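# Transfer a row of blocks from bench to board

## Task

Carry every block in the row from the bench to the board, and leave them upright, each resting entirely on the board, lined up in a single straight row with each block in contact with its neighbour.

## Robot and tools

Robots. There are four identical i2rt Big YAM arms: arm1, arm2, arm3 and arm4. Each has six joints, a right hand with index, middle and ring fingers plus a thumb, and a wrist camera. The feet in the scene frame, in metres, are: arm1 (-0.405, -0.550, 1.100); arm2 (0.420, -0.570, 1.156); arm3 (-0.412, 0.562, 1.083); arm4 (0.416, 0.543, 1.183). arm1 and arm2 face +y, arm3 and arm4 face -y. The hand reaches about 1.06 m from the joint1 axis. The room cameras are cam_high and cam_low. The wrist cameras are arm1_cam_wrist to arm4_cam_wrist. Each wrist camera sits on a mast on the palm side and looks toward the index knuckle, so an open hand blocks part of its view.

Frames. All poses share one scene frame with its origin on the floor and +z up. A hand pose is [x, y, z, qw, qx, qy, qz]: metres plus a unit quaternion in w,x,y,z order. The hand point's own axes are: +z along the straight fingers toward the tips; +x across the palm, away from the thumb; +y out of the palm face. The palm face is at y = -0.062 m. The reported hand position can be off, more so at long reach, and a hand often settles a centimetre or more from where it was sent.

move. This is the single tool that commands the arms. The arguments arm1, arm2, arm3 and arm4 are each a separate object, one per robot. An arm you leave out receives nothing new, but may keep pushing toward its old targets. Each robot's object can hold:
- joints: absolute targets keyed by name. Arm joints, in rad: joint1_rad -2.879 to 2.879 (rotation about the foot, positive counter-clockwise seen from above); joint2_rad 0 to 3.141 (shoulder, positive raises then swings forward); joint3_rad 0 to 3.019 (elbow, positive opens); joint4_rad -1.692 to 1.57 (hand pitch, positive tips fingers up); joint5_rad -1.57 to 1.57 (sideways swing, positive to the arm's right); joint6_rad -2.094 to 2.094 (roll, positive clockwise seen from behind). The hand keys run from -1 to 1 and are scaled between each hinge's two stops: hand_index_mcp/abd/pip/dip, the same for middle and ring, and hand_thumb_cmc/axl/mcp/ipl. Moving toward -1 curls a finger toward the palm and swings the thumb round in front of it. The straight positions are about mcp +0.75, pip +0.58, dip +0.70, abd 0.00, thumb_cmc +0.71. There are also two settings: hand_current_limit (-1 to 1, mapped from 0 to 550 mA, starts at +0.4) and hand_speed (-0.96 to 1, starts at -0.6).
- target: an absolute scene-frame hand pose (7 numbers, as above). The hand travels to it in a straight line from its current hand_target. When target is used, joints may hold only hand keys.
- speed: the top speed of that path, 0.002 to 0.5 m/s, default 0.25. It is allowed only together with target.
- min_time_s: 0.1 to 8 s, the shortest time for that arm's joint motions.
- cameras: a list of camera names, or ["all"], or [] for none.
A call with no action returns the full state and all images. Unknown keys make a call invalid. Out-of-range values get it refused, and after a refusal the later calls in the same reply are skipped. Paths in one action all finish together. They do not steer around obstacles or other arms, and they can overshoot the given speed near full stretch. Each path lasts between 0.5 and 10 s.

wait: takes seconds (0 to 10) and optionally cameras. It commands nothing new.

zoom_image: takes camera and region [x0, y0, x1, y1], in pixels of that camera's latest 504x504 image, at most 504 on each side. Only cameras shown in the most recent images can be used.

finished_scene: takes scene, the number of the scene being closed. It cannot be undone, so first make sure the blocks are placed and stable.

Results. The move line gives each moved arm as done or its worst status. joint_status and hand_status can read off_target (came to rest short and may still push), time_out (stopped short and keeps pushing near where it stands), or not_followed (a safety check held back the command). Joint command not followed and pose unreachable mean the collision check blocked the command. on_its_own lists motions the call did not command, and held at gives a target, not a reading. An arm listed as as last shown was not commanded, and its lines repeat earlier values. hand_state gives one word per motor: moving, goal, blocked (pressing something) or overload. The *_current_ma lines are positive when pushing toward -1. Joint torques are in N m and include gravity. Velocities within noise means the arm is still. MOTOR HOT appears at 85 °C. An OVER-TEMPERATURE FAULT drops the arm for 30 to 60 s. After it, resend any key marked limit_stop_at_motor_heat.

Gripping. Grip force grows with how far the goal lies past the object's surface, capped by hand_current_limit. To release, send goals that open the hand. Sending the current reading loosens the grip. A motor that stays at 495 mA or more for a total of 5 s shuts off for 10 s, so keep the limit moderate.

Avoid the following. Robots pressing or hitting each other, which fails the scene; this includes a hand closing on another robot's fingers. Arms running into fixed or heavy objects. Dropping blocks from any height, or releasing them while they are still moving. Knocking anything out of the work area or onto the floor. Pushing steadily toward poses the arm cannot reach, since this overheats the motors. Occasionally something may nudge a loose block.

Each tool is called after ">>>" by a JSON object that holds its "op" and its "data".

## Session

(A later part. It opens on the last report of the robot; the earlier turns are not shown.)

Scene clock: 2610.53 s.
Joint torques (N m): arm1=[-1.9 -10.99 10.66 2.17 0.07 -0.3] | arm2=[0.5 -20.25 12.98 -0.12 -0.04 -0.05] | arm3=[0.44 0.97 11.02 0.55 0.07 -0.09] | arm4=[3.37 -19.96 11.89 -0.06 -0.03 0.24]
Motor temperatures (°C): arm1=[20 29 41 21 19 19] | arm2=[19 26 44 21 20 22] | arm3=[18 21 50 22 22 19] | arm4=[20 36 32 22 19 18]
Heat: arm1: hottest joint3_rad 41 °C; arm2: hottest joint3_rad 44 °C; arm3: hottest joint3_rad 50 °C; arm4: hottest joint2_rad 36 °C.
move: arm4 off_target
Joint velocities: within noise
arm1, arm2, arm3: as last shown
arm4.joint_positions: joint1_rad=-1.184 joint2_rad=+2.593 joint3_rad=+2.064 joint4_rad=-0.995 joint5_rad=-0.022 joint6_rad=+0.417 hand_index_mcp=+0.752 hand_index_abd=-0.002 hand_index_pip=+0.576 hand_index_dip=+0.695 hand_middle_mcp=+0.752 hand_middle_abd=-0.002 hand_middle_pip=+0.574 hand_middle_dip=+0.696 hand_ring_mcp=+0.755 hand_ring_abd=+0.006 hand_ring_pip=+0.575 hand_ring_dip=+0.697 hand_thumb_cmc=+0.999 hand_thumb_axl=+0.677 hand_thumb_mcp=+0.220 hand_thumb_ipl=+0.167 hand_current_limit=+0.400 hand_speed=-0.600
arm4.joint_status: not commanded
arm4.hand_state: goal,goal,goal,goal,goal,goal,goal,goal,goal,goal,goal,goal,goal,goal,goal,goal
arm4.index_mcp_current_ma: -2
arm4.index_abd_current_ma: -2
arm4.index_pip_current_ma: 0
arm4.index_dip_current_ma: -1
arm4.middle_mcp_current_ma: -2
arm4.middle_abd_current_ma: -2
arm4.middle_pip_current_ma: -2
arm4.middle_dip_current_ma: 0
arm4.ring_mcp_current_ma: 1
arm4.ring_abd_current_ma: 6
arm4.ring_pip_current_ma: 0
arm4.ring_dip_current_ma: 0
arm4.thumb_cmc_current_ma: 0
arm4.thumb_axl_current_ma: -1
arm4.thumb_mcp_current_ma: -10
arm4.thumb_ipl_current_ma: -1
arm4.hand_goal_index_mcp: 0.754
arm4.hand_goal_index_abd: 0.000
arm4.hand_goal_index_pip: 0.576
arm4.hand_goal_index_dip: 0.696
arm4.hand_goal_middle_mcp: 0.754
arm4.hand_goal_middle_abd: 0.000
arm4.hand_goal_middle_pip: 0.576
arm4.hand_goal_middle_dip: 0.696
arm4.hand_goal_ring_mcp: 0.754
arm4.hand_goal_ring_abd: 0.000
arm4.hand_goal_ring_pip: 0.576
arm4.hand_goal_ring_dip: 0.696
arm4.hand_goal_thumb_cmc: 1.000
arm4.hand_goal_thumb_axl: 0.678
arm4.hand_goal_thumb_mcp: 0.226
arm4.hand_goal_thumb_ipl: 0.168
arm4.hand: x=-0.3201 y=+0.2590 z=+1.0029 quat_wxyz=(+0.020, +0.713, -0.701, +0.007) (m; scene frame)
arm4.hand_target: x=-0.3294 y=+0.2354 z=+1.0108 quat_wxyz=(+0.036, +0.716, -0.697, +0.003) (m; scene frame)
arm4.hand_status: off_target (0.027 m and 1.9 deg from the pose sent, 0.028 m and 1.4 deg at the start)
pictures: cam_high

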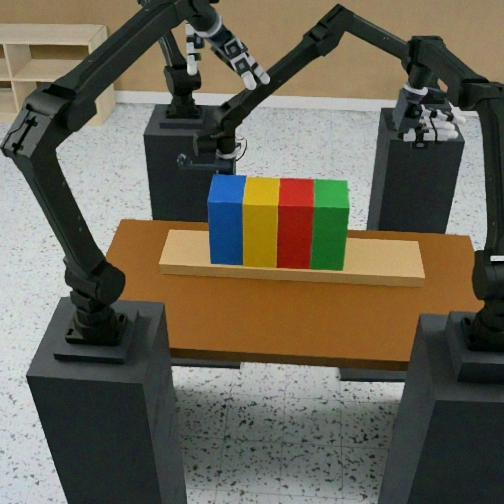

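>>> {"op": "move", "data": {"arm4": {"target": [-0.331, 0.228, 1.01, 0.035, 0.716, -0.697, 0.003], "speed": 0.03}, "cameras": ["cam_high"]}}

>>> {"op": "zoom_image", "data": {"camera": "cam_high", "region": [200, 230, 310, 285]}}

>>> {"op": "zoom_image", "data": {"camera": "cam_high", "region": [200, 165, 310, 220]}}

Scene clock: 2615.63 s.
Joint torques (N m): arm1=[-1.9 -10.93 10.65 2.19 0.06 -0.3] | arm2=[0.5 -20.25 12.97 -0.1 -0.04 -0.05] | arm3=[0.03 0.73 10.99 0.51 0.06 -0.1] | arm4=[3.37 -20.01 11.9 -0.05 -0.09 0.23]
Motor temperatures (°C): arm1=[20 29 41 21 19 19] | arm2=[19 26 45 21 20 22] | arm3=[18 21 50 22 22 19] | arm4=[20 36 32 22 19 18]
Heat: arm1: hottest joint3_rad 41 °C; arm2: hottest joint3_rad 45 °C; arm3: hottest joint3_rad 50 °C; arm4: hottest joint2_rad 36 °C.
move: arm4 off_target
Joint velocities: within noise
arm1, arm2, arm3: as last shown
arm4.joint_positions: joint1_rad=-1.180 joint2_rad=+2.602 joint3_rad=+2.084 joint4_rad=-1.003 joint5_rad=-0.019 joint6_rad=+0.426 hand_index_mcp=+0.752 hand_index_abd=-0.002 hand_index_pip=+0.576 hand_index_dip=+0.695 hand_middle_mcp=+0.752 hand_middle_abd=-0.002 hand_middle_pip=+0.574 hand_middle_dip=+0.696 hand_ring_mcp=+0.756 hand_ring_abd=+0.006 hand_ring_pip=+0.575 hand_ring_dip=+0.697 hand_thumb_cmc=+0.999 hand_thumb_axl=+0.677 hand_thumb_mcp=+0.220 hand_thumb_ipl=+0.167 hand_current_limit=+0.400 hand_speed=-0.600
arm4.joint_status: not commanded
arm4.hand_state: goal,goal,goal,goal,goal,goal,goal,goal,goal,goal,goal,goal,goal,goal,goal,goal
arm4.index_mcp_current_ma: -2
arm4.index_abd_current_ma: -2
arm4.index_pip_current_ma: 0
arm4.index_dip_current_ma: -1
arm4.middle_mcp_current_ma: -2
arm4.middle_abd_current_ma: -2
arm4.middle_pip_current_ma: -2
arm4.middle_dip_current_ma: 0
arm4.ring_mcp_current_ma: 2
arm4.ring_abd_current_ma: 6
arm4.ring_pip_current_ma: 0
arm4.ring_dip_current_ma: 0
arm4.thumb_cmc_current_ma: 0
arm4.thumb_axl_current_ma: -1
arm4.thumb_mcp_current_ma: -10
arm4.thumb_ipl_current_ma: -1
arm4.hand_goal_index_mcp: 0.754
arm4.hand_goal_index_abd: 0.000
arm4.hand_goal_index_pip: 0.576
arm4.hand_goal_index_dip: 0.696
arm4.hand_goal_middle_mcp: 0.754
arm4.hand_goal_middle_abd: 0.000
arm4.hand_goal_middle_pip: 0.576
arm4.hand_goal_middle_dip: 0.696
arm4.hand_goal_ring_mcp: 0.754
arm4.hand_goal_ring_abd: 0.000
arm4.hand_goal_ring_pip: 0.576
arm4.hand_goal_ring_dip: 0.696
arm4.hand_goal_thumb_cmc: 1.000
arm4.hand_goal_thumb_axl: 0.678
arm4.hand_goal_thumb_mcp: 0.226
arm4.hand_goal_thumb_ipl: 0.168
arm4.hand: x=-0.3225 y=+0.2551 z=+1.0034 quat_wxyz=(+0.021, +0.711, -0.703, +0.006) (m; scene frame)
arm4.hand_target: x=-0.3294 y=+0.2284 z=+1.0107 quat_wxyz=(+0.036, +0.716, -0.697, +0.003) (m; scene frame)
arm4.hand_status: off_target (0.029 m and 1.9 deg from the pose sent, 0.034 m and 1.9 deg at the start)
pictures: cam_high

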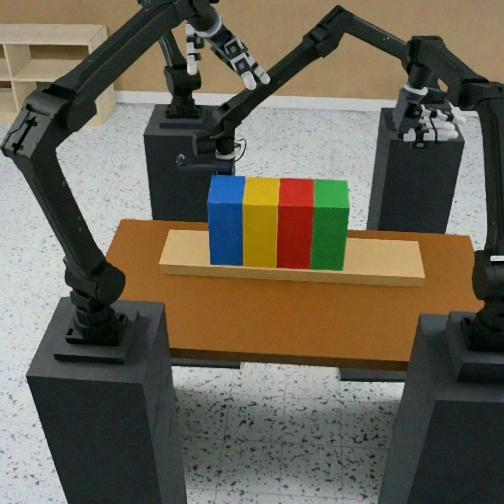

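Scaled by 4.582 from the camera's 504x504 image, which has a finer 720x720 frame.

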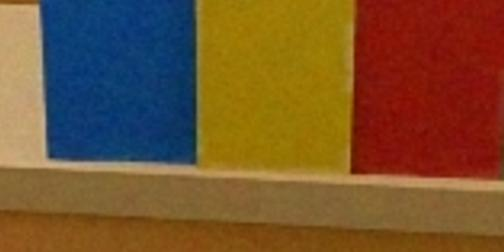

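Scaled by 4.582 from the camera's 504x504 image, which has a finer 720x720 frame.

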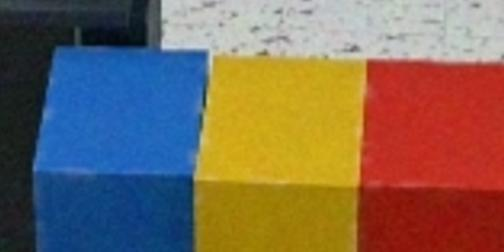

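>>> {"op": "move", "data": {"arm4": {"target": [-0.331, 0.275, 1.01, 0.035, 0.716, -0.697, 0.003], "speed": 0.1}}}

>>> {"op": "move", "data": {"arm4": {"target": [-0.285, 0.265, 1.01, 0.035, 0.716, -0.697, 0.003], "speed": 0.1}}}

>>> {"op": "move", "data": {"arm4": {"target": [-0.285, 0.227, 1.01, 0.035, 0.716, -0.697, 0.003], "speed": 0.04}, "cameras": ["cam_high"]}}

>>> {"op": "zoom_image", "data": {"camera": "cam_high", "region": [200, 230, 310, 285]}}

>>> {"op": "zoom_image", "data": {"camera": "cam_high", "region": [200, 165, 310, 220]}}

Scene clock: 2629.03 s.
Joint torques (N m): arm1=[-1.9 -10.81 10.63 2.15 0.07 -0.29] | arm2=[0.5 -20.31 12.98 -0.1 -0.04 -0.05] | arm3=[0.26 0.79 11.03 0.57 0.07 -0.1] | arm4=[1.67 -24.06 7.38 0.53 -0.02 -0.03]
Motor temperatures (°C): arm1=[20 29 41 21 19 19] | arm2=[19 26 45 21 20 22] | arm3=[18 21 51 22 22 19] | arm4=[20 37 34 22 19 18]
Heat: arm1: hottest joint3_rad 41 °C; arm2: hottest joint3_rad 45 °C; arm3: hottest joint3_rad 51 °C; arm4: hottest joint2_rad 37 °C.
move: arm4 off_target
Joint velocities: within noise
arm1, arm2, arm3: as last shown
arm4.joint_positions: joint1_rad=-1.207 joint2_rad=+2.602 joint3_rad=+2.032 joint4_rad=-0.969 joint5_rad=-0.025 joint6_rad=+0.389 hand_index_mcp=+0.752 hand_index_abd=-0.002 hand_index_pip=+0.576 hand_index_dip=+0.695 hand_middle_mcp=+0.752 hand_middle_abd=-0.002 hand_middle_pip=+0.574 hand_middle_dip=+0.696 hand_ring_mcp=+0.755 hand_ring_abd=+0.003 hand_ring_pip=+0.575 hand_ring_dip=+0.697 hand_thumb_cmc=+0.999 hand_thumb_axl=+0.677 hand_thumb_mcp=+0.220 hand_thumb_ipl=+0.167 hand_current_limit=+0.400 hand_speed=-0.600
arm4.joint_status: not commanded
arm4.hand_state: goal,goal,goal,goal,goal,goal,goal,goal,goal,goal,goal,goal,goal,goal,goal,goal
arm4.index_mcp_current_ma: -2
arm4.index_abd_current_ma: -2
arm4.index_pip_current_ma: 0
arm4.index_dip_current_ma: -1
arm4.middle_mcp_current_ma: -2
arm4.middle_abd_current_ma: -2
arm4.middle_pip_current_ma: -2
arm4.middle_dip_current_ma: 0
arm4.ring_mcp_current_ma: 0
arm4.ring_abd_current_ma: 2
arm4.ring_pip_current_ma: 0
arm4.ring_dip_current_ma: 0
arm4.thumb_cmc_current_ma: 0
arm4.thumb_axl_current_ma: -1
arm4.thumb_mcp_current_ma: -10
arm4.thumb_ipl_current_ma: -1
arm4.hand_goal_index_mcp: 0.754
arm4.hand_goal_index_abd: 0.000
arm4.hand_goal_index_pip: 0.576
arm4.hand_goal_index_dip: 0.696
arm4.hand_goal_middle_mcp: 0.754
arm4.hand_goal_middle_abd: 0.000
arm4.hand_goal_middle_pip: 0.576
arm4.hand_goal_middle_dip: 0.696
arm4.hand_goal_ring_mcp: 0.754
arm4.hand_goal_ring_abd: 0.000
arm4.hand_goal_ring_pip: 0.576
arm4.hand_goal_ring_dip: 0.696
arm4.hand_goal_thumb_cmc: 1.000
arm4.hand_goal_thumb_axl: 0.678
arm4.hand_goal_thumb_mcp: 0.226
arm4.hand_goal_thumb_ipl: 0.168
arm4.hand: x=-0.3168 y=+0.2777 z=+0.9848 quat_wxyz=(+0.013, +0.714, -0.700, +0.011) (m; scene frame)
arm4.hand_target: x=-0.3306 y=+0.2753 z=+1.0098 quat_wxyz=(+0.035, +0.716, -0.697, +0.003) (m; scene frame)
arm4.hand_status: off_target (0.029 m and 2.7 deg from the pose sent, 0.023 m and 1.9 deg at the start)
pictures: none

Scene clock: 2630.13 s.
Joint torques (N m): arm1=[-1.85 -10.87 10.65 2.15 0.06 -0.3] | arm2=[0.56 -20.25 12.97 -0.1 -0.04 -0.05] | arm3=[0.38 0.85 11.02 0.58 0.07 -0.1] | arm4=[1.9 -23.12 6.2 0.7 0.07 0.25]
Motor temperatures (°C): arm1=[20 29 41 21 19 19] | arm2=[19 26 45 21 20 22] | arm3=[18 21 51 22 22 19] | arm4=[20 37 34 22 19 18]
Heat: arm1: hottest joint3_rad 41 °C; arm2: hottest joint3_rad 45 °C; arm3: hottest joint3_rad 51 °C; arm4: hottest joint2_rad 37 °C.
move: arm4 off_target
Joint velocities: within noise
arm1.joint_positions: joint1_rad=-0.504 joint2_rad=+1.342 joint3_rad=+1.609 joint4_rad=-1.037 joint5_rad=-0.005 joint6_rad=+0.414 hand_index_mcp=+0.758 hand_index_abd=+0.000 hand_index_pip=+0.577 hand_index_dip=+0.696 hand_middle_mcp=+0.758 hand_middle_abd=-0.001 hand_middle_pip=+0.577 hand_middle_dip=+0.696 hand_ring_mcp=+0.758 hand_ring_abd=+0.002 hand_ring_pip=+0.576 hand_ring_dip=+0.696 hand_thumb_cmc=+1.000 hand_thumb_axl=+0.677 hand_thumb_mcp=+0.222 hand_thumb_ipl=+0.168 hand_current_limit=+0.400 hand_speed=-0.600
arm1.joint_status: not commanded
arm1.hand_state: goal,goal,goal,goal,goal,goal,goal,goal,goal,goal,goal,goal,goal,goal,goal,goal
arm1.index_mcp_current_ma: 10
arm1.index_abd_current_ma: -1
arm1.index_pip_current_ma: 1
arm1.index_dip_current_ma: 0
arm1.middle_mcp_current_ma: 11
arm1.middle_abd_current_ma: -1
arm1.middle_pip_current_ma: 1
arm1.middle_dip_current_ma: 0
arm1.ring_mcp_current_ma: 9
arm1.ring_abd_current_ma: 4
arm1.ring_pip_current_ma: 0
arm1.ring_dip_current_ma: 0
arm1.thumb_cmc_current_ma: 0
arm1.thumb_axl_current_ma: -2
arm1.thumb_mcp_current_ma: -12
arm1.thumb_ipl_current_ma: -1
arm1.hand_goal_index_mcp: 0.754
arm1.hand_goal_index_abd: 0.000
arm1.hand_goal_index_pip: 0.576
arm1.hand_goal_index_dip: 0.696
arm1.hand_goal_middle_mcp: 0.754
arm1.hand_goal_middle_abd: 0.000
arm1.hand_goal_middle_pip: 0.576
arm1.hand_goal_middle_dip: 0.696
arm1.hand_goal_ring_mcp: 0.754
arm1.hand_goal_ring_abd: 0.000
arm1.hand_goal_ring_pip: 0.576
arm1.hand_goal_ring_dip: 0.696
arm1.hand_goal_thumb_cmc: 1.000
arm1.hand_goal_thumb_axl: 0.678
arm1.hand_goal_thumb_mcp: 0.226
arm1.hand_goal_thumb_ipl: 0.168
arm1.hand: x=-0.0706 y=-0.0606 z=+1.6000 quat_wxyz=(+0.011, +0.405, +0.824, +0.396) (m; scene frame)
arm1.hand_target: x=-0.0713 y=-0.0552 z=+1.6032 quat_wxyz=(+0.012, +0.399, +0.825, +0.399) (m; scene frame)
arm1.hand_status: not commanded
arm2, arm3: as last shown
arm4.joint_positions: joint1_rad=-1.176 joint2_rad=+2.512 joint3_rad=+1.837 joint4_rad=-0.863 joint5_rad=-0.025 joint6_rad=+0.408 hand_index_mcp=+0.752 hand_index_abd=-0.002 hand_index_pip=+0.576 hand_index_dip=+0.695 hand_middle_mcp=+0.752 hand_middle_abd=-0.002 hand_middle_pip=+0.574 hand_middle_dip=+0.696 hand_ring_mcp=+0.754 hand_ring_abd=+0.003 hand_ring_pip=+0.575 hand_ring_dip=+0.697 hand_thumb_cmc=+0.999 hand_thumb_axl=+0.677 hand_thumb_mcp=+0.220 hand_thumb_ipl=+0.167 hand_current_limit=+0.400 hand_speed=-0.600
arm4.joint_status: not commanded
arm4.hand_state: goal,goal,goal,goal,goal,goal,goal,goal,goal,goal,goal,goal,goal,goal,goal,goal
arm4.index_mcp_current_ma: -2
arm4.index_abd_current_ma: -2
arm4.index_pip_current_ma: 0
arm4.index_dip_current_ma: -1
arm4.middle_mcp_current_ma: -2
arm4.middle_abd_current_ma: -2
arm4.middle_pip_current_ma: -2
arm4.middle_dip_current_ma: 0
arm4.ring_mcp_current_ma: 0
arm4.ring_abd_current_ma: 2
arm4.ring_pip_current_ma: 0
arm4.ring_dip_current_ma: 0
arm4.thumb_cmc_current_ma: 0
arm4.thumb_axl_current_ma: -1
arm4.thumb_mcp_current_ma: -10
arm4.thumb_ipl_current_ma: -1
arm4.hand_goal_index_mcp: 0.754
arm4.hand_goal_index_abd: 0.000
arm4.hand_goal_index_pip: 0.576
arm4.hand_goal_index_dip: 0.696
arm4.hand_goal_middle_mcp: 0.754
arm4.hand_goal_middle_abd: 0.000
arm4.hand_goal_middle_pip: 0.576
arm4.hand_goal_middle_dip: 0.696
arm4.hand_goal_ring_mcp: 0.754
arm4.hand_goal_ring_abd: 0.000
arm4.hand_goal_ring_pip: 0.576
arm4.hand_goal_ring_dip: 0.696
arm4.hand_goal_thumb_cmc: 1.000
arm4.hand_goal_thumb_axl: 0.678
arm4.hand_goal_thumb_mcp: 0.226
arm4.hand_goal_thumb_ipl: 0.168
arm4.hand: x=-0.2744 y=+0.2722 z=+0.9846 quat_wxyz=(+0.014, +0.719, -0.695, +0.011) (m; scene frame)
arm4.hand_target: x=-0.2848 y=+0.2650 z=+1.0098 quat_wxyz=(+0.035, +0.716, -0.697, +0.003) (m; scene frame)
arm4.hand_status: off_target (0.028 m and 2.6 deg from the pose sent, 0.042 m and 2.6 deg at the start)
pictures: none

Scene clock: 2631.60 s.
Joint torques (N m): arm1=[-1.85 -10.99 10.62 2.14 0.07 -0.29] | arm2=[0.5 -20.31 12.97 -0.1 -0.04 -0.05] | arm3=[0.09 0.85 10.99 0.53 0.07 -0.09] | arm4=[2.67 -20.07 11.43 -0.21 -0.08 0.25]
Motor temperatures (°C): arm1=[20 29 41 21 19 19] | arm2=[19 26 45 21 20 22] | arm3=[18 21 51 22 22 19] | arm4=[20 37 34 22 19 18]
Heat: arm1: hottest joint3_rad 41 °C; arm2: hottest joint3_rad 45 °C; arm3: hottest joint3_rad 51 °C; arm4: hottest joint2_rad 37 °C.
move: arm4 off_target
Joint velocities: within noise
arm1: as last shown
arm2.joint_positions: joint1_rad=+0.145 joint2_rad=+2.260 joint3_rad=+2.210 joint4_rad=-1.490 joint5_rad=-0.192 joint6_rad=+1.712 hand_index_mcp=-0.681 hand_index_abd=+0.001 hand_index_pip=+0.577 hand_index_dip=+0.696 hand_middle_mcp=-0.680 hand_middle_abd=+0.000 hand_middle_pip=+0.577 hand_middle_dip=+0.696 hand_ring_mcp=-0.679 hand_ring_abd=+0.001 hand_ring_pip=+0.577 hand_ring_dip=+0.696 hand_thumb_cmc=-0.569 hand_thumb_axl=+0.677 hand_thumb_mcp=+0.224 hand_thumb_ipl=+0.168 hand_current_limit=+0.400 hand_speed=-0.600
arm2.joint_status: not commanded
arm2.hand_state: goal,goal,goal,goal,goal,goal,goal,overload,goal,goal,goal,goal,goal,goal,goal,goal
arm2.index_mcp_current_ma: 15
arm2.index_abd_current_ma: 0
arm2.index_pip_current_ma: 1
arm2.index_dip_current_ma: 0
arm2.middle_mcp_current_ma: 17
arm2.middle_abd_current_ma: 0
arm2.middle_pip_current_ma: 1
arm2.middle_dip_current_ma: 0
arm2.ring_mcp_current_ma: 18
arm2.ring_abd_current_ma: 0
arm2.ring_pip_current_ma: 1
arm2.ring_dip_current_ma: 0
arm2.thumb_cmc_current_ma: 1
arm2.thumb_axl_current_ma: -1
arm2.thumb_mcp_current_ma: -3
arm2.thumb_ipl_current_ma: 0
arm2.hand_goal_index_mcp: -0.690
arm2.hand_goal_index_abd: 0.000
arm2.hand_goal_index_pip: 0.576
arm2.hand_goal_index_dip: 0.696
arm2.hand_goal_middle_mcp: -0.690
arm2.hand_goal_middle_abd: 0.000
arm2.hand_goal_middle_pip: 0.576
arm2.hand_goal_middle_dip: 0.696
arm2.hand_goal_ring_mcp: -0.690
arm2.hand_goal_ring_abd: 0.000
arm2.hand_goal_ring_pip: 0.576
arm2.hand_goal_ring_dip: 0.696
arm2.hand_goal_thumb_cmc: -0.570
arm2.hand_goal_thumb_axl: 0.678
arm2.hand_goal_thumb_mcp: 0.226
arm2.hand_goal_thumb_ipl: 0.168
arm2.hand: x=+0.3624 y=+0.1001 z=+1.2467 quat_wxyz=(-0.068, +0.697, +0.710, -0.077) (m; scene frame)
arm2.hand_target: x=+0.3701 y=+0.1100 z=+1.2499 quat_wxyz=(-0.075, +0.696, +0.710, -0.073) (m; scene frame)
arm2.hand_status: not commanded
arm3.joint_positions: joint1_rad=+0.535 joint2_rad=+0.651 joint3_rad=+1.109 joint4_rad=-1.670 joint5_rad=+0.135 joint6_rad=+2.010 hand_index_mcp=+0.752 hand_index_abd=+0.002 hand_index_pip=+0.576 hand_index_dip=+0.696 hand_middle_mcp=+0.754 hand_middle_abd=+0.001 hand_middle_pip=+0.577 hand_middle_dip=+0.696 hand_ring_mcp=+0.752 hand_ring_abd=+0.002 hand_ring_pip=+0.574 hand_ring_dip=+0.696 hand_thumb_cmc=+1.000 hand_thumb_axl=+0.677 hand_thumb_mcp=+0.223 hand_thumb_ipl=+0.168 hand_current_limit=+0.400 hand_speed=-0.600
arm3.joint_status: not commanded
arm3.hand_state: goal,goal,goal,goal,goal,goal,goal,goal,goal,goal,goal,goal,goal,goal,goal,goal
arm3.index_mcp_current_ma: -5
arm3.index_abd_current_ma: 2
arm3.index_pip_current_ma: 0
arm3.index_dip_current_ma: 0
arm3.middle_mcp_current_ma: 0
arm3.middle_abd_current_ma: 1
arm3.middle_pip_current_ma: 1
arm3.middle_dip_current_ma: 0
arm3.ring_mcp_current_ma: -5
arm3.ring_abd_current_ma: 3
arm3.ring_pip_current_ma: -3
arm3.ring_dip_current_ma: 0
arm3.thumb_cmc_current_ma: 0
arm3.thumb_axl_current_ma: -1
arm3.thumb_mcp_current_ma: -9
arm3.thumb_ipl_current_ma: -1
arm3.hand_goal_index_mcp: 0.754
arm3.hand_goal_index_abd: 0.000
arm3.hand_goal_index_pip: 0.576
arm3.hand_goal_index_dip: 0.696
arm3.hand_goal_middle_mcp: 0.754
arm3.hand_goal_middle_abd: 0.000
arm3.hand_goal_middle_pip: 0.576
arm3.hand_goal_middle_dip: 0.696
arm3.hand_goal_ring_mcp: 0.754
arm3.hand_goal_ring_abd: 0.000
arm3.hand_goal_ring_pip: 0.576
arm3.hand_goal_ring_dip: 0.696
arm3.hand_goal_thumb_cmc: 1.000
arm3.hand_goal_thumb_axl: 0.678
arm3.hand_goal_thumb_mcp: 0.226
arm3.hand_goal_thumb_ipl: 0.168
arm3.hand: x=-0.4189 y=+0.4009 z=+1.4254 quat_wxyz=(+0.114, +0.726, -0.660, +0.155) (m; scene frame)
arm3.hand_target: x=-0.4201 y=+0.4002 z=+1.4396 quat_wxyz=(+0.118, +0.724, -0.659, +0.169) (m; scene frame)
arm3.hand_status: not commanded
arm4.joint_positions: joint1_rad=-1.142 joint2_rad=+2.512 joint3_rad=+1.848 joint4_rad=-0.882 joint5_rad=-0.019 joint6_rad=+0.456 hand_index_mcp=+0.752 hand_index_abd=-0.002 hand_index_pip=+0.576 hand_index_dip=+0.695 hand_middle_mcp=+0.752 hand_middle_abd=-0.002 hand_middle_pip=+0.574 hand_middle_dip=+0.696 hand_ring_mcp=+0.754 hand_ring_abd=+0.003 hand_ring_pip=+0.575 hand_ring_dip=+0.697 hand_thumb_cmc=+1.000 hand_thumb_axl=+0.677 hand_thumb_mcp=+0.220 hand_thumb_ipl=+0.167 hand_current_limit=+0.400 hand_speed=-0.600
arm4.joint_status: not commanded
arm4.hand_state: goal,goal,goal,goal,goal,goal,goal,goal,goal,goal,goal,goal,goal,goal,goal,goal
arm4.index_mcp_current_ma: -2
arm4.index_abd_current_ma: -2
arm4.index_pip_current_ma: 0
arm4.index_dip_current_ma: -1
arm4.middle_mcp_current_ma: -2
arm4.middle_abd_current_ma: -2
arm4.middle_pip_current_ma: -2
arm4.middle_dip_current_ma: 0
arm4.ring_mcp_current_ma: 0
arm4.ring_abd_current_ma: 2
arm4.ring_pip_current_ma: 0
arm4.ring_dip_current_ma: 0
arm4.thumb_cmc_current_ma: 0
arm4.thumb_axl_current_ma: -1
arm4.thumb_mcp_current_ma: -10
arm4.thumb_ipl_current_ma: -1
arm4.hand_goal_index_mcp: 0.754
arm4.hand_goal_index_abd: 0.000
arm4.hand_goal_index_pip: 0.576
arm4.hand_goal_index_dip: 0.696
arm4.hand_goal_middle_mcp: 0.754
arm4.hand_goal_middle_abd: 0.000
arm4.hand_goal_middle_pip: 0.576
arm4.hand_goal_middle_dip: 0.696
arm4.hand_goal_ring_mcp: 0.754
arm4.hand_goal_ring_abd: 0.000
arm4.hand_goal_ring_pip: 0.576
arm4.hand_goal_ring_dip: 0.696
arm4.hand_goal_thumb_cmc: 1.000
arm4.hand_goal_thumb_axl: 0.678
arm4.hand_goal_thumb_mcp: 0.226
arm4.hand_goal_thumb_ipl: 0.168
arm4.hand: x=-0.2653 y=+0.2535 z=+0.9879 quat_wxyz=(+0.009, +0.714, -0.700, +0.010) (m; scene frame)
arm4.hand_target: x=-0.2832 y=+0.2276 z=+1.0112 quat_wxyz=(+0.036, +0.716, -0.697, +0.003) (m; scene frame)
arm4.hand_status: off_target (0.040 m and 3.1 deg from the pose sent, 0.053 m and 2.6 deg at the start)
pictures: cam_high

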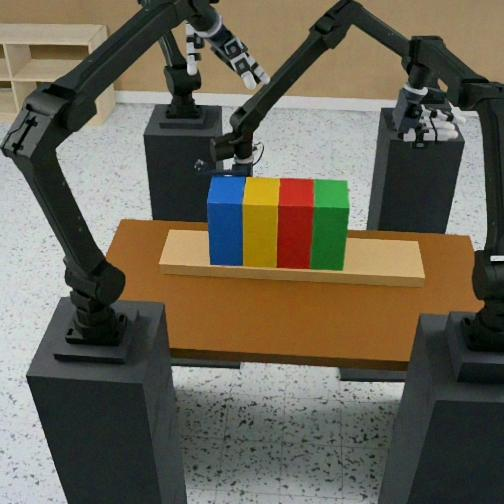

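Scaled by 4.582 from the camera's 504x504 image, which has a finer 720x720 frame.

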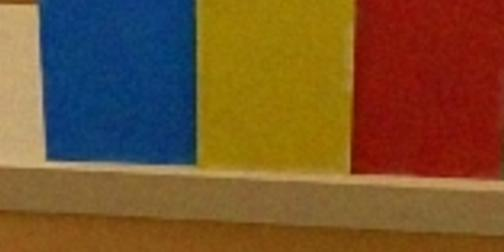

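Scaled by 4.582 from the camera's 504x504 image, which has a finer 720x720 frame.

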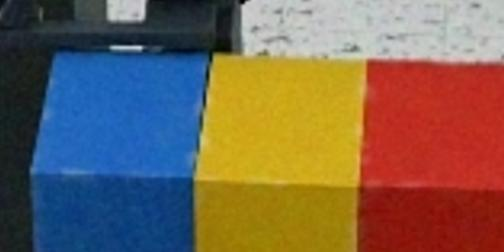

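>>> {"op": "move", "data": {"arm4": {"target": [-0.285, 0.33, 1.02, 0.035, 0.716, -0.697, 0.003], "speed": 0.12}, "arm2": {"target": [0.37, 0.1105, 1.13, -0.0746, 0.696, 0.710, -0.0732], "speed": 0.2}}}

>>> {"op": "move", "data": {"arm4": {"target": [-0.2, 0.42, 1.25, 0.035, 0.716, -0.697, 0.003], "speed": 0.2}, "arm2": {"target": [0.35, 0.1105, 0.885, -0.0746, 0.696, 0.710, -0.0732], "speed": 0.2}}}

>>> {"op": "move", "data": {"arm2": {"target": [0.27, 0.110, 0.885, -0.0746, 0.696, 0.710, -0.0732], "speed": 0.1}}}

>>> {"op": "move", "data": {"arm2": {"target": [0.22, 0.108, 0.885, -0.0746, 0.696, 0.710, -0.0732], "speed": 0.03}, "cameras": ["cam_high"]}}

>>> {"op": "zoom_image", "data": {"camera": "cam_high", "region": [200, 230, 310, 285]}}

>>> {"op": "zoom_image", "data": {"camera": "cam_high", "region": [200, 165, 310, 220]}}

Scene clock: 2655.13 s.
Joint torques (N m): arm1=[-1.85 -10.99 10.67 2.15 0.07 -0.3] | arm2=[0.5 -21.01 8.98 0.92 -0.03 -0.06] | arm3=[-0.03 0.73 11 0.57 0.07 -0.08] | arm4=[1.79 -20.95 5.9 0.62 -0.03 -0.04]
Motor temperatures (°C): arm1=[20 29 41 21 19 19] | arm2=[19 26 46 21 20 22] | arm3=[18 21 51 22 22 19] | arm4=[20 36 35 22 19 18]
Heat: arm1: hottest joint3_rad 41 °C; arm2: hottest joint3_rad 46 °C; arm3: hottest joint3_rad 51 °C; arm4: hottest joint2_rad 36 °C.
move: arm2 off_target; arm4 off_target
Joint velocities: within noise
arm1, arm3: as last shown
arm2.joint_positions: joint1_rad=+0.144 joint2_rad=+2.336 joint3_rad=+2.072 joint4_rad=-1.257 joint5_rad=-0.193 joint6_rad=+1.710 hand_index_mcp=-0.681 hand_index_abd=+0.001 hand_index_pip=+0.577 hand_index_dip=+0.696 hand_middle_mcp=-0.680 hand_middle_abd=+0.000 hand_middle_pip=+0.577 hand_middle_dip=+0.696 hand_ring_mcp=-0.679 hand_ring_abd=+0.001 hand_ring_pip=+0.577 hand_ring_dip=+0.696 hand_thumb_cmc=-0.569 hand_thumb_axl=+0.677 hand_thumb_mcp=+0.224 hand_thumb_ipl=+0.168 hand_current_limit=+0.400 hand_speed=-0.600
arm2.joint_status: not commanded
arm2.hand_state: goal,goal,goal,goal,goal,goal,goal,overload,goal,goal,goal,goal,goal,goal,goal,goal
arm2.index_mcp_current_ma: 15
arm2.index_abd_current_ma: 0
arm2.index_pip_current_ma: 1
arm2.index_dip_current_ma: 0
arm2.middle_mcp_current_ma: 17
arm2.middle_abd_current_ma: 0
arm2.middle_pip_current_ma: 1
arm2.middle_dip_current_ma: 0
arm2.ring_mcp_current_ma: 18
arm2.ring_abd_current_ma: 0
arm2.ring_pip_current_ma: 1
arm2.ring_dip_current_ma: 0
arm2.thumb_cmc_current_ma: 1
arm2.thumb_axl_current_ma: -1
arm2.thumb_mcp_current_ma: -3
arm2.thumb_ipl_current_ma: 0
arm2.hand_goal_index_mcp: -0.690
arm2.hand_goal_index_abd: 0.000
arm2.hand_goal_index_pip: 0.576
arm2.hand_goal_index_dip: 0.696
arm2.hand_goal_middle_mcp: -0.690
arm2.hand_goal_middle_abd: 0.000
arm2.hand_goal_middle_pip: 0.576
arm2.hand_goal_middle_dip: 0.696
arm2.hand_goal_ring_mcp: -0.690
arm2.hand_goal_ring_abd: 0.000
arm2.hand_goal_ring_pip: 0.576
arm2.hand_goal_ring_dip: 0.696
arm2.hand_goal_thumb_cmc: -0.570
arm2.hand_goal_thumb_axl: 0.678
arm2.hand_goal_thumb_mcp: 0.226
arm2.hand_goal_thumb_ipl: 0.168
arm2.hand: x=+0.3607 y=+0.1090 z=+1.1424 quat_wxyz=(-0.076, +0.696, +0.710, -0.071) (m; scene frame)
arm2.hand_target: x=+0.3700 y=+0.1101 z=+1.1300 quat_wxyz=(-0.074, +0.696, +0.710, -0.073) (m; scene frame)
arm2.hand_status: off_target (0.016 m and 0.3 deg from the pose sent, 0.117 m and 0.8 deg at the start)
arm4.joint_positions: joint1_rad=-1.265 joint2_rad=+2.438 joint3_rad=+1.718 joint4_rad=-0.818 joint5_rad=-0.029 joint6_rad=+0.339 hand_index_mcp=+0.752 hand_index_abd=-0.002 hand_index_pip=+0.576 hand_index_dip=+0.695 hand_middle_mcp=+0.752 hand_middle_abd=-0.002 hand_middle_pip=+0.574 hand_middle_dip=+0.696 hand_ring_mcp=+0.754 hand_ring_abd=+0.003 hand_ring_pip=+0.575 hand_ring_dip=+0.697 hand_thumb_cmc=+1.000 hand_thumb_axl=+0.677 hand_thumb_mcp=+0.220 hand_thumb_ipl=+0.167 hand_current_limit=+0.400 hand_speed=-0.600
arm4.joint_status: not commanded
arm4.hand_state: goal,goal,goal,goal,goal,goal,goal,goal,goal,goal,goal,goal,goal,goal,goal,goal
arm4.index_mcp_current_ma: -2
arm4.index_abd_current_ma: -2
arm4.index_pip_current_ma: 0
arm4.index_dip_current_ma: -1
arm4.middle_mcp_current_ma: -2
arm4.middle_abd_current_ma: -2
arm4.middle_pip_current_ma: -2
arm4.middle_dip_current_ma: 0
arm4.ring_mcp_current_ma: 0
arm4.ring_abd_current_ma: 2
arm4.ring_pip_current_ma: 0
arm4.ring_dip_current_ma: 0
arm4.thumb_cmc_current_ma: 0
arm4.thumb_axl_current_ma: -1
arm4.thumb_mcp_current_ma: -10
arm4.thumb_ipl_current_ma: -1
arm4.hand_goal_index_mcp: 0.754
arm4.hand_goal_index_abd: 0.000
arm4.hand_goal_index_pip: 0.576
arm4.hand_goal_index_dip: 0.696
arm4.hand_goal_middle_mcp: 0.754
arm4.hand_goal_middle_abd: 0.000
arm4.hand_goal_middle_pip: 0.576
arm4.hand_goal_middle_dip: 0.696
arm4.hand_goal_ring_mcp: 0.754
arm4.hand_goal_ring_abd: 0.000
arm4.hand_goal_ring_pip: 0.576
arm4.hand_goal_ring_dip: 0.696
arm4.hand_goal_thumb_cmc: 1.000
arm4.hand_goal_thumb_axl: 0.678
arm4.hand_goal_thumb_mcp: 0.226
arm4.hand_goal_thumb_ipl: 0.168
arm4.hand: x=-0.2749 y=+0.3369 z=+0.9972 quat_wxyz=(+0.015, +0.711, -0.703, +0.011) (m; scene frame)
arm4.hand_target: x=-0.2849 y=+0.3300 z=+1.0199 quat_wxyz=(+0.035, +0.716, -0.697, +0.003) (m; scene frame)
arm4.hand_status: off_target (0.026 m and 2.6 deg from the pose sent, 0.085 m and 3.1 deg at the start)
pictures: none

Scene clock: 2657.30 s.
Joint torques (N m): arm1=[-1.9 -10.93 10.59 2.11 0.07 -0.3] | arm2=[2.14 -22.01 10.82 0.64 0 0.21] | arm3=[0.15 0.85 11.03 0.53 0.06 -0.12] | arm4=[0.56 -15.27 7.68 -0.12 -0.05 0.03]
Motor temperatures (°C): arm1=[20 29 41 21 19 19] | arm2=[19 26 46 21 20 22] | arm3=[18 21 51 22 22 19] | arm4=[20 36 35 22 19 18]
Heat: arm1: hottest joint3_rad 41 °C; arm2: hottest joint3_rad 46 °C; arm3: hottest joint3_rad 51 °C; arm4: hottest joint2_rad 36 °C.
move: arm2 off_target; arm4 done
Joint velocities: within noise
arm1, arm3: as last shown
arm2.joint_positions: joint1_rad=+0.144 joint2_rad=+2.722 joint3_rad=+2.077 joint4_rad=-0.918 joint5_rad=-0.193 joint6_rad=+1.710 hand_index_mcp=-0.681 hand_index_abd=+0.001 hand_index_pip=+0.577 hand_index_dip=+0.696 hand_middle_mcp=-0.680 hand_middle_abd=+0.000 hand_middle_pip=+0.577 hand_middle_dip=+0.696 hand_ring_mcp=-0.679 hand_ring_abd=+0.001 hand_ring_pip=+0.577 hand_ring_dip=+0.696 hand_thumb_cmc=-0.569 hand_thumb_axl=+0.677 hand_thumb_mcp=+0.224 hand_thumb_ipl=+0.168 hand_current_limit=+0.400 hand_speed=-0.600
arm2.joint_status: not commanded
arm2.hand_state: goal,goal,goal,goal,goal,goal,goal,overload,goal,goal,goal,goal,goal,goal,goal,goal
arm2.index_mcp_current_ma: 15
arm2.index_abd_current_ma: 0
arm2.index_pip_current_ma: 1
arm2.index_dip_current_ma: 0
arm2.middle_mcp_current_ma: 17
arm2.middle_abd_current_ma: 0
arm2.middle_pip_current_ma: 1
arm2.middle_dip_current_ma: 0
arm2.ring_mcp_current_ma: 18
arm2.ring_abd_current_ma: 0
arm2.ring_pip_current_ma: 1
arm2.ring_dip_current_ma: 0
arm2.thumb_cmc_current_ma: 1
arm2.thumb_axl_current_ma: -1
arm2.thumb_mcp_current_ma: -3
arm2.thumb_ipl_current_ma: 0
arm2.hand_goal_index_mcp: -0.690
arm2.hand_goal_index_abd: 0.000
arm2.hand_goal_index_pip: 0.576
arm2.hand_goal_index_dip: 0.696
arm2.hand_goal_middle_mcp: -0.690
arm2.hand_goal_middle_abd: 0.000
arm2.hand_goal_middle_pip: 0.576
arm2.hand_goal_middle_dip: 0.696
arm2.hand_goal_ring_mcp: -0.690
arm2.hand_goal_ring_abd: 0.000
arm2.hand_goal_ring_pip: 0.576
arm2.hand_goal_ring_dip: 0.696
arm2.hand_goal_thumb_cmc: -0.570
arm2.hand_goal_thumb_axl: 0.678
arm2.hand_goal_thumb_mcp: 0.226
arm2.hand_goal_thumb_ipl: 0.168
arm2.hand: x=+0.3598 y=+0.0931 z=+0.8799 quat_wxyz=(-0.059, +0.698, +0.709, -0.084) (m; scene frame)
arm2.hand_target: x=+0.3501 y=+0.1100 z=+0.8857 quat_wxyz=(-0.075, +0.696, +0.710, -0.073) (m; scene frame)
arm2.hand_status: off_target (0.021 m and 2.2 deg from the pose sent, 0.258 m and 0.3 deg at the start)
arm4.joint_positions: joint1_rad=-1.356 joint2_rad=+1.833 joint3_rad=+1.400 joint4_rad=-1.057 joint5_rad=-0.037 joint6_rad=+0.239 hand_index_mcp=+0.752 hand_index_abd=-0.002 hand_index_pip=+0.576 hand_index_dip=+0.695 hand_middle_mcp=+0.752 hand_middle_abd=-0.002 hand_middle_pip=+0.574 hand_middle_dip=+0.696 hand_ring_mcp=+0.754 hand_ring_abd=+0.003 hand_ring_pip=+0.575 hand_ring_dip=+0.697 hand_thumb_cmc=+1.000 hand_thumb_axl=+0.677 hand_thumb_mcp=+0.220 hand_thumb_ipl=+0.167 hand_current_limit=+0.400 hand_speed=-0.600
arm4.joint_status: not commanded
arm4.hand_state: goal,goal,goal,goal,goal,goal,goal,goal,goal,goal,goal,goal,goal,goal,goal,goal
arm4.index_mcp_current_ma: -2
arm4.index_abd_current_ma: -2
arm4.index_pip_current_ma: 0
arm4.index_dip_current_ma: -1
arm4.middle_mcp_current_ma: -2
arm4.middle_abd_current_ma: -2
arm4.middle_pip_current_ma: -2
arm4.middle_dip_current_ma: 0
arm4.ring_mcp_current_ma: 0
arm4.ring_abd_current_ma: 2
arm4.ring_pip_current_ma: 0
arm4.ring_dip_current_ma: 0
arm4.thumb_cmc_current_ma: 0
arm4.thumb_axl_current_ma: -1
arm4.thumb_mcp_current_ma: -10
arm4.thumb_ipl_current_ma: -1
arm4.hand_goal_index_mcp: 0.754
arm4.hand_goal_index_abd: 0.000
arm4.hand_goal_index_pip: 0.576
arm4.hand_goal_index_dip: 0.696
arm4.hand_goal_middle_mcp: 0.754
arm4.hand_goal_middle_abd: 0.000
arm4.hand_goal_middle_pip: 0.576
arm4.hand_goal_middle_dip: 0.696
arm4.hand_goal_ring_mcp: 0.754
arm4.hand_goal_ring_abd: 0.000
arm4.hand_goal_ring_pip: 0.576
arm4.hand_goal_ring_dip: 0.696
arm4.hand_goal_thumb_cmc: 1.000
arm4.hand_goal_thumb_axl: 0.678
arm4.hand_goal_thumb_mcp: 0.226
arm4.hand_goal_thumb_ipl: 0.168
arm4.hand: x=-0.2025 y=+0.4156 z=+1.2495 quat_wxyz=(+0.039, +0.715, -0.698, +0.000) (m; scene frame)
arm4.hand_target: x=-0.2001 y=+0.4199 z=+1.2501 quat_wxyz=(+0.035, +0.716, -0.697, +0.003) (m; scene frame)
arm4.hand_status: done (0.005 m and 0.6 deg from the pose sent, 0.276 m and 2.6 deg at the start)
pictures: none

Scene clock: 2658.90 s.
Joint torques (N m): arm1=[-1.85 -10.93 10.65 2.14 0.06 -0.3] | arm2=[2.26 -21.36 11.74 -0.05 0.12 0.25] | arm3=[-0.15 0.44 10.92 0.58 0.08 -0.09] | arm4=[1.26 -15.15 7.86 -0.14 -0.05 -0.02]
Motor temperatures (°C): arm1=[20 29 41 21 19 19] | arm2=[19 26 46 21 20 22] | arm3=[18 21 51 22 22 19] | arm4=[20 36 35 22 19 18]
Heat: arm1: hottest joint3_rad 41 °C; arm2: hottest joint3_rad 46 °C; arm3: hottest joint3_rad 51 °C; arm4: hottest joint2_rad 36 °C.
move: arm2 done
Joint velocities: within noise
arm1, arm3, arm4: as last shown
arm2.joint_positions: joint1_rad=+0.257 joint2_rad=+2.752 joint3_rad=+2.174 joint4_rad=-0.931 joint5_rad=-0.189 joint6_rad=+1.814 hand_index_mcp=-0.681 hand_index_abd=+0.001 hand_index_pip=+0.577 hand_index_dip=+0.696 hand_middle_mcp=-0.680 hand_middle_abd=+0.000 hand_middle_pip=+0.577 hand_middle_dip=+0.696 hand_ring_mcp=-0.679 hand_ring_abd=+0.001 hand_ring_pip=+0.577 hand_ring_dip=+0.696 hand_thumb_cmc=-0.569 hand_thumb_axl=+0.677 hand_thumb_mcp=+0.224 hand_thumb_ipl=+0.168 hand_current_limit=+0.400 hand_speed=-0.600
arm2.joint_status: not commanded
arm2.hand_state: goal,goal,goal,goal,goal,goal,goal,overload,goal,goal,goal,goal,goal,goal,goal,goal
arm2.index_mcp_current_ma: 15
arm2.index_abd_current_ma: 0
arm2.index_pip_current_ma: 1
arm2.index_dip_current_ma: 0
arm2.middle_mcp_current_ma: 17
arm2.middle_abd_current_ma: 0
arm2.middle_pip_current_ma: 1
arm2.middle_dip_current_ma: 0
arm2.ring_mcp_current_ma: 18
arm2.ring_abd_current_ma: 0
arm2.ring_pip_current_ma: 1
arm2.ring_dip_current_ma: 0
arm2.thumb_cmc_current_ma: 1
arm2.thumb_axl_current_ma: -1
arm2.thumb_mcp_current_ma: -3
arm2.thumb_ipl_current_ma: 0
arm2.hand_goal_index_mcp: -0.690
arm2.hand_goal_index_abd: 0.000
arm2.hand_goal_index_pip: 0.576
arm2.hand_goal_index_dip: 0.696
arm2.hand_goal_middle_mcp: -0.690
arm2.hand_goal_middle_abd: 0.000
arm2.hand_goal_middle_pip: 0.576
arm2.hand_goal_middle_dip: 0.696
arm2.hand_goal_ring_mcp: -0.690
arm2.hand_goal_ring_abd: 0.000
arm2.hand_goal_ring_pip: 0.576
arm2.hand_goal_ring_dip: 0.696
arm2.hand_goal_thumb_cmc: -0.570
arm2.hand_goal_thumb_axl: 0.678
arm2.hand_goal_thumb_mcp: 0.226
arm2.hand_goal_thumb_ipl: 0.168
arm2.hand: x=+0.2753 y=+0.1038 z=+0.8893 quat_wxyz=(-0.073, +0.693, +0.714, -0.075) (m; scene frame)
arm2.hand_target: x=+0.2700 y=+0.1095 z=+0.8851 quat_wxyz=(-0.075, +0.696, +0.710, -0.073) (m; scene frame)
arm2.hand_status: done (0.009 m and 0.6 deg from the pose sent, 0.092 m and 2.2 deg at the start)
pictures: none

Scene clock: 2661.07 s.
Joint torques (N m): arm1=[-1.73 -10.99 10.62 2.17 0.07 -0.29] | arm2=[4.25 -21.07 12.57 0.39 -0.16 0.34] | arm3=[-0.03 0.79 11 0.5 0.08 -0.09] | arm4=[1.44 -15.38 7.83 -0.38 -0.06 -0.03]
Motor temperatures (°C): arm1=[20 29 41 21 19 19] | arm2=[19 26 46 21 20 22] | arm3=[18 21 51 22 22 19] | arm4=[20 36 35 22 19 18]
Heat: arm1: hottest joint3_rad 41 °C; arm2: hottest joint3_rad 46 °C; arm3: hottest joint3_rad 51 °C; arm4: hottest joint2_rad 36 °C.
move: arm2 off_target
Joint velocities: within noise
arm1, arm3, arm4: as last shown
arm2.joint_positions: joint1_rad=+0.290 joint2_rad=+2.783 joint3_rad=+2.246 joint4_rad=-0.973 joint5_rad=-0.178 joint6_rad=+1.871 hand_index_mcp=-0.681 hand_index_abd=+0.001 hand_index_pip=+0.577 hand_index_dip=+0.696 hand_middle_mcp=-0.680 hand_middle_abd=+0.000 hand_middle_pip=+0.577 hand_middle_dip=+0.696 hand_ring_mcp=-0.679 hand_ring_abd=+0.001 hand_ring_pip=+0.577 hand_ring_dip=+0.696 hand_thumb_cmc=-0.569 hand_thumb_axl=+0.677 hand_thumb_mcp=+0.224 hand_thumb_ipl=+0.168 hand_current_limit=+0.400 hand_speed=-0.600
arm2.joint_status: not commanded
arm2.hand_state: goal,goal,goal,goal,goal,goal,goal,overload,goal,goal,goal,goal,goal,goal,goal,goal
arm2.index_mcp_current_ma: 15
arm2.index_abd_current_ma: 0
arm2.index_pip_current_ma: 1
arm2.index_dip_current_ma: 0
arm2.middle_mcp_current_ma: 17
arm2.middle_abd_current_ma: 0
arm2.middle_pip_current_ma: 1
arm2.middle_dip_current_ma: 0
arm2.ring_mcp_current_ma: 18
arm2.ring_abd_current_ma: 0
arm2.ring_pip_current_ma: 1
arm2.ring_dip_current_ma: 0
arm2.thumb_cmc_current_ma: 1
arm2.thumb_axl_current_ma: -1
arm2.thumb_mcp_current_ma: -3
arm2.thumb_ipl_current_ma: 0
arm2.hand_goal_index_mcp: -0.690
arm2.hand_goal_index_abd: 0.000
arm2.hand_goal_index_pip: 0.576
arm2.hand_goal_index_dip: 0.696
arm2.hand_goal_middle_mcp: -0.690
arm2.hand_goal_middle_abd: 0.000
arm2.hand_goal_middle_pip: 0.576
arm2.hand_goal_middle_dip: 0.696
arm2.hand_goal_ring_mcp: -0.690
arm2.hand_goal_ring_abd: 0.000
arm2.hand_goal_ring_pip: 0.576
arm2.hand_goal_ring_dip: 0.696
arm2.hand_goal_thumb_cmc: -0.570
arm2.hand_goal_thumb_axl: 0.678
arm2.hand_goal_thumb_mcp: 0.226
arm2.hand_goal_thumb_ipl: 0.168
arm2.hand: x=+0.2511 y=+0.1047 z=+0.8918 quat_wxyz=(-0.067, +0.702, +0.705, -0.073) (m; scene frame)
arm2.hand_target: x=+0.2205 y=+0.1064 z=+0.8858 quat_wxyz=(-0.076, +0.696, +0.710, -0.073) (m; scene frame)
arm2.hand_status: off_target (0.032 m and 1.2 deg from the pose sent, 0.056 m and 0.6 deg at the start)
pictures: cam_high

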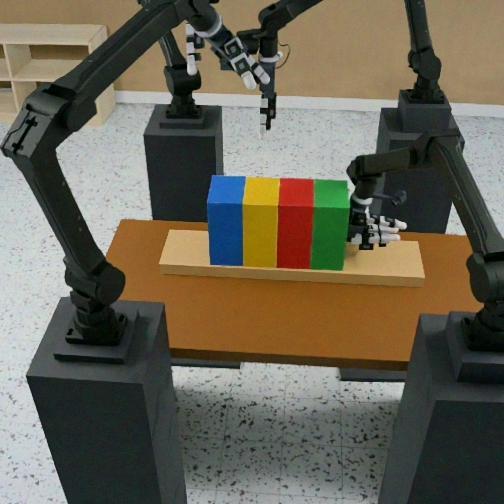

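Scaled by 4.582 from the camera's 504x504 image, which has a finer 720x720 frame.

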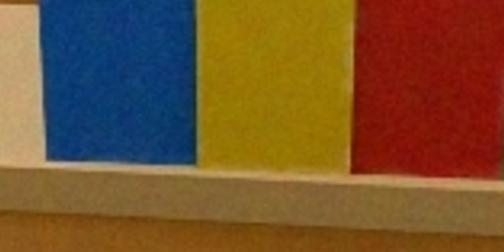

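Scaled by 4.582 from the camera's 504x504 image, which has a finer 720x720 frame.

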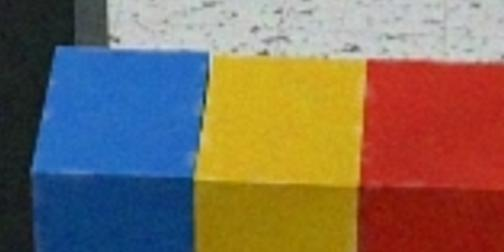

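>>> {"op": "move", "data": {"arm2": {"target": [0.205, 0.108, 0.885, -0.0746, 0.696, 0.710, -0.0732], "speed": 0.02}}}

>>> {"op": "move", "data": {"arm2": {"target": [0.195, 0.107, 0.885, -0.0746, 0.696, 0.710, -0.0732], "speed": 0.02}, "cameras": ["cam_high"]}}

>>> {"op": "zoom_image", "data": {"camera": "cam_high", "region": [200, 230, 310, 285]}}

>>> {"op": "zoom_image", "data": {"camera": "cam_high", "region": [200, 165, 310, 220]}}

Scene clock: 2673.93 s.
Joint torques (N m): arm1=[-1.9 -10.75 10.65 2.15 0.07 -0.3] | arm2=[5.3 -21.01 12.89 0.59 -0.39 0.47] | arm3=[0.56 0.79 11 0.44 0.08 -0.09] | arm4=[1.2 -15.5 7.76 -0.39 -0.06 0.02]
Motor temperatures (°C): arm1=[20 29 41 21 19 19] | arm2=[19 26 45 21 20 23] | arm3=[18 21 51 22 22 19] | arm4=[20 35 34 22 19 18]
Heat: arm1: hottest joint3_rad 41 °C; arm2: hottest joint3_rad 45 °C; arm3: hottest joint3_rad 51 °C; arm4: hottest joint2_rad 35 °C.
move: arm2 off_target
Joint velocities: within noise
arm1, arm3, arm4: as last shown
arm2.joint_positions: joint1_rad=+0.293 joint2_rad=+2.795 joint3_rad=+2.273 joint4_rad=-0.990 joint5_rad=-0.172 joint6_rad=+1.878 hand_index_mcp=-0.681 hand_index_abd=+0.001 hand_index_pip=+0.577 hand_index_dip=+0.696 hand_middle_mcp=-0.680 hand_middle_abd=+0.000 hand_middle_pip=+0.577 hand_middle_dip=+0.696 hand_ring_mcp=-0.679 hand_ring_abd=+0.001 hand_ring_pip=+0.577 hand_ring_dip=+0.696 hand_thumb_cmc=-0.569 hand_thumb_axl=+0.677 hand_thumb_mcp=+0.224 hand_thumb_ipl=+0.168 hand_current_limit=+0.400 hand_speed=-0.600
arm2.joint_status: not commanded
arm2.hand_state: goal,goal,goal,goal,goal,goal,goal,overload,goal,goal,goal,goal,goal,goal,goal,goal
arm2.index_mcp_current_ma: 15
arm2.index_abd_current_ma: 0
arm2.index_pip_current_ma: 1
arm2.index_dip_current_ma: 0
arm2.middle_mcp_current_ma: 17
arm2.middle_abd_current_ma: 0
arm2.middle_pip_current_ma: 1
arm2.middle_dip_current_ma: 0
arm2.ring_mcp_current_ma: 18
arm2.ring_abd_current_ma: 0
arm2.ring_pip_current_ma: 1
arm2.ring_dip_current_ma: 0
arm2.thumb_cmc_current_ma: 1
arm2.thumb_axl_current_ma: -1
arm2.thumb_mcp_current_ma: -3
arm2.thumb_ipl_current_ma: 0
arm2.hand_goal_index_mcp: -0.690
arm2.hand_goal_index_abd: 0.000
arm2.hand_goal_index_pip: 0.576
arm2.hand_goal_index_dip: 0.696
arm2.hand_goal_middle_mcp: -0.690
arm2.hand_goal_middle_abd: 0.000
arm2.hand_goal_middle_pip: 0.576
arm2.hand_goal_middle_dip: 0.696
arm2.hand_goal_ring_mcp: -0.690
arm2.hand_goal_ring_abd: 0.000
arm2.hand_goal_ring_pip: 0.576
arm2.hand_goal_ring_dip: 0.696
arm2.hand_goal_thumb_cmc: -0.570
arm2.hand_goal_thumb_axl: 0.678
arm2.hand_goal_thumb_mcp: 0.226
arm2.hand_goal_thumb_ipl: 0.168
arm2.hand: x=+0.2489 y=+0.1066 z=+0.8925 quat_wxyz=(-0.064, +0.703, +0.704, -0.072) (m; scene frame)
arm2.hand_target: x=+0.2061 y=+0.1055 z=+0.8862 quat_wxyz=(-0.076, +0.696, +0.711, -0.073) (m; scene frame)
arm2.hand_status: off_target (0.045 m and 1.6 deg from the pose sent, 0.047 m and 1.2 deg at the start)
pictures: none

Scene clock: 2675.07 s.
Joint torques (N m): arm1=[-1.73 -10.87 10.63 2.14 0.07 -0.3] | arm2=[6.01 -21.13 12.92 0.61 -0.53 0.53] | arm3=[0.32 0.97 10.85 0.4 0.08 -0.08] | arm4=[0.91 -15.03 7.76 -0.31 -0.02 -0.01]
Motor temperatures (°C): arm1=[20 29 41 21 19 19] | arm2=[19 26 46 21 20 23] | arm3=[18 21 51 22 22 19] | arm4=[20 35 34 22 19 18]
Heat: arm1: hottest joint3_rad 41 °C; arm2: hottest joint3_rad 46 °C; arm3: hottest joint3_rad 51 °C; arm4: hottest joint2_rad 35 °C.
move: arm2 off_target
Joint velocities: within noise
arm1, arm3, arm4: as last shown
arm2.joint_positions: joint1_rad=+0.297 joint2_rad=+2.802 joint3_rad=+2.288 joint4_rad=-0.995 joint5_rad=-0.168 joint6_rad=+1.885 hand_index_mcp=-0.681 hand_index_abd=+0.001 hand_index_pip=+0.577 hand_index_dip=+0.696 hand_middle_mcp=-0.680 hand_middle_abd=+0.000 hand_middle_pip=+0.577 hand_middle_dip=+0.696 hand_ring_mcp=-0.679 hand_ring_abd=+0.001 hand_ring_pip=+0.577 hand_ring_dip=+0.696 hand_thumb_cmc=-0.569 hand_thumb_axl=+0.677 hand_thumb_mcp=+0.224 hand_thumb_ipl=+0.168 hand_current_limit=+0.400 hand_speed=-0.600
arm2.joint_status: not commanded
arm2.hand_state: goal,goal,goal,goal,goal,goal,goal,overload,goal,goal,goal,goal,goal,goal,goal,goal
arm2.index_mcp_current_ma: 15
arm2.index_abd_current_ma: 0
arm2.index_pip_current_ma: 1
arm2.index_dip_current_ma: 0
arm2.middle_mcp_current_ma: 17
arm2.middle_abd_current_ma: 0
arm2.middle_pip_current_ma: 1
arm2.middle_dip_current_ma: 0
arm2.ring_mcp_current_ma: 18
arm2.ring_abd_current_ma: 0
arm2.ring_pip_current_ma: 1
arm2.ring_dip_current_ma: 0
arm2.thumb_cmc_current_ma: 1
arm2.thumb_axl_current_ma: -1
arm2.thumb_mcp_current_ma: -3
arm2.thumb_ipl_current_ma: 0
arm2.hand_goal_index_mcp: -0.690
arm2.hand_goal_index_abd: 0.000
arm2.hand_goal_index_pip: 0.576
arm2.hand_goal_index_dip: 0.696
arm2.hand_goal_middle_mcp: -0.690
arm2.hand_goal_middle_abd: 0.000
arm2.hand_goal_middle_pip: 0.576
arm2.hand_goal_middle_dip: 0.696
arm2.hand_goal_ring_mcp: -0.690
arm2.hand_goal_ring_abd: 0.000
arm2.hand_goal_ring_pip: 0.576
arm2.hand_goal_ring_dip: 0.696
arm2.hand_goal_thumb_cmc: -0.570
arm2.hand_goal_thumb_axl: 0.678
arm2.hand_goal_thumb_mcp: 0.226
arm2.hand_goal_thumb_ipl: 0.168
arm2.hand: x=+0.2459 y=+0.1085 z=+0.8929 quat_wxyz=(-0.064, +0.704, +0.703, -0.069) (m; scene frame)
arm2.hand_target: x=+0.1965 y=+0.1041 z=+0.8863 quat_wxyz=(-0.076, +0.696, +0.711, -0.073) (m; scene frame)
arm2.hand_status: off_target (0.052 m and 1.8 deg from the pose sent, 0.054 m and 1.6 deg at the start)
pictures: cam_high

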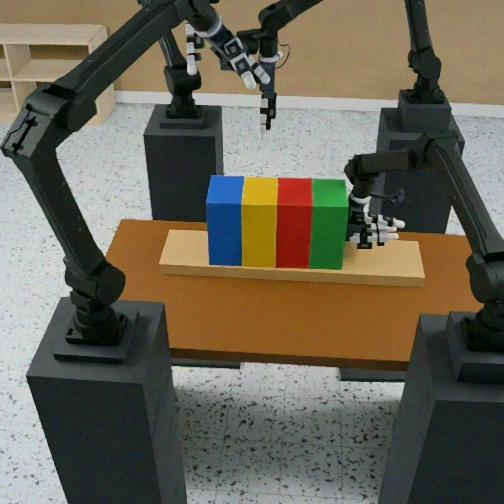

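Scaled by 4.582 from the camera's 504x504 image, which has a finer 720x720 frame.

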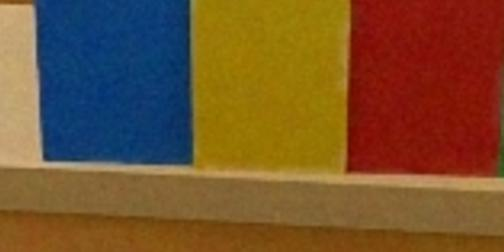

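Scaled by 4.582 from the camera's 504x504 image, which has a finer 720x720 frame.

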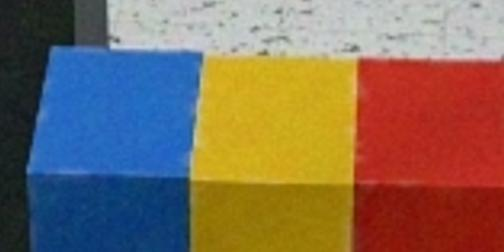

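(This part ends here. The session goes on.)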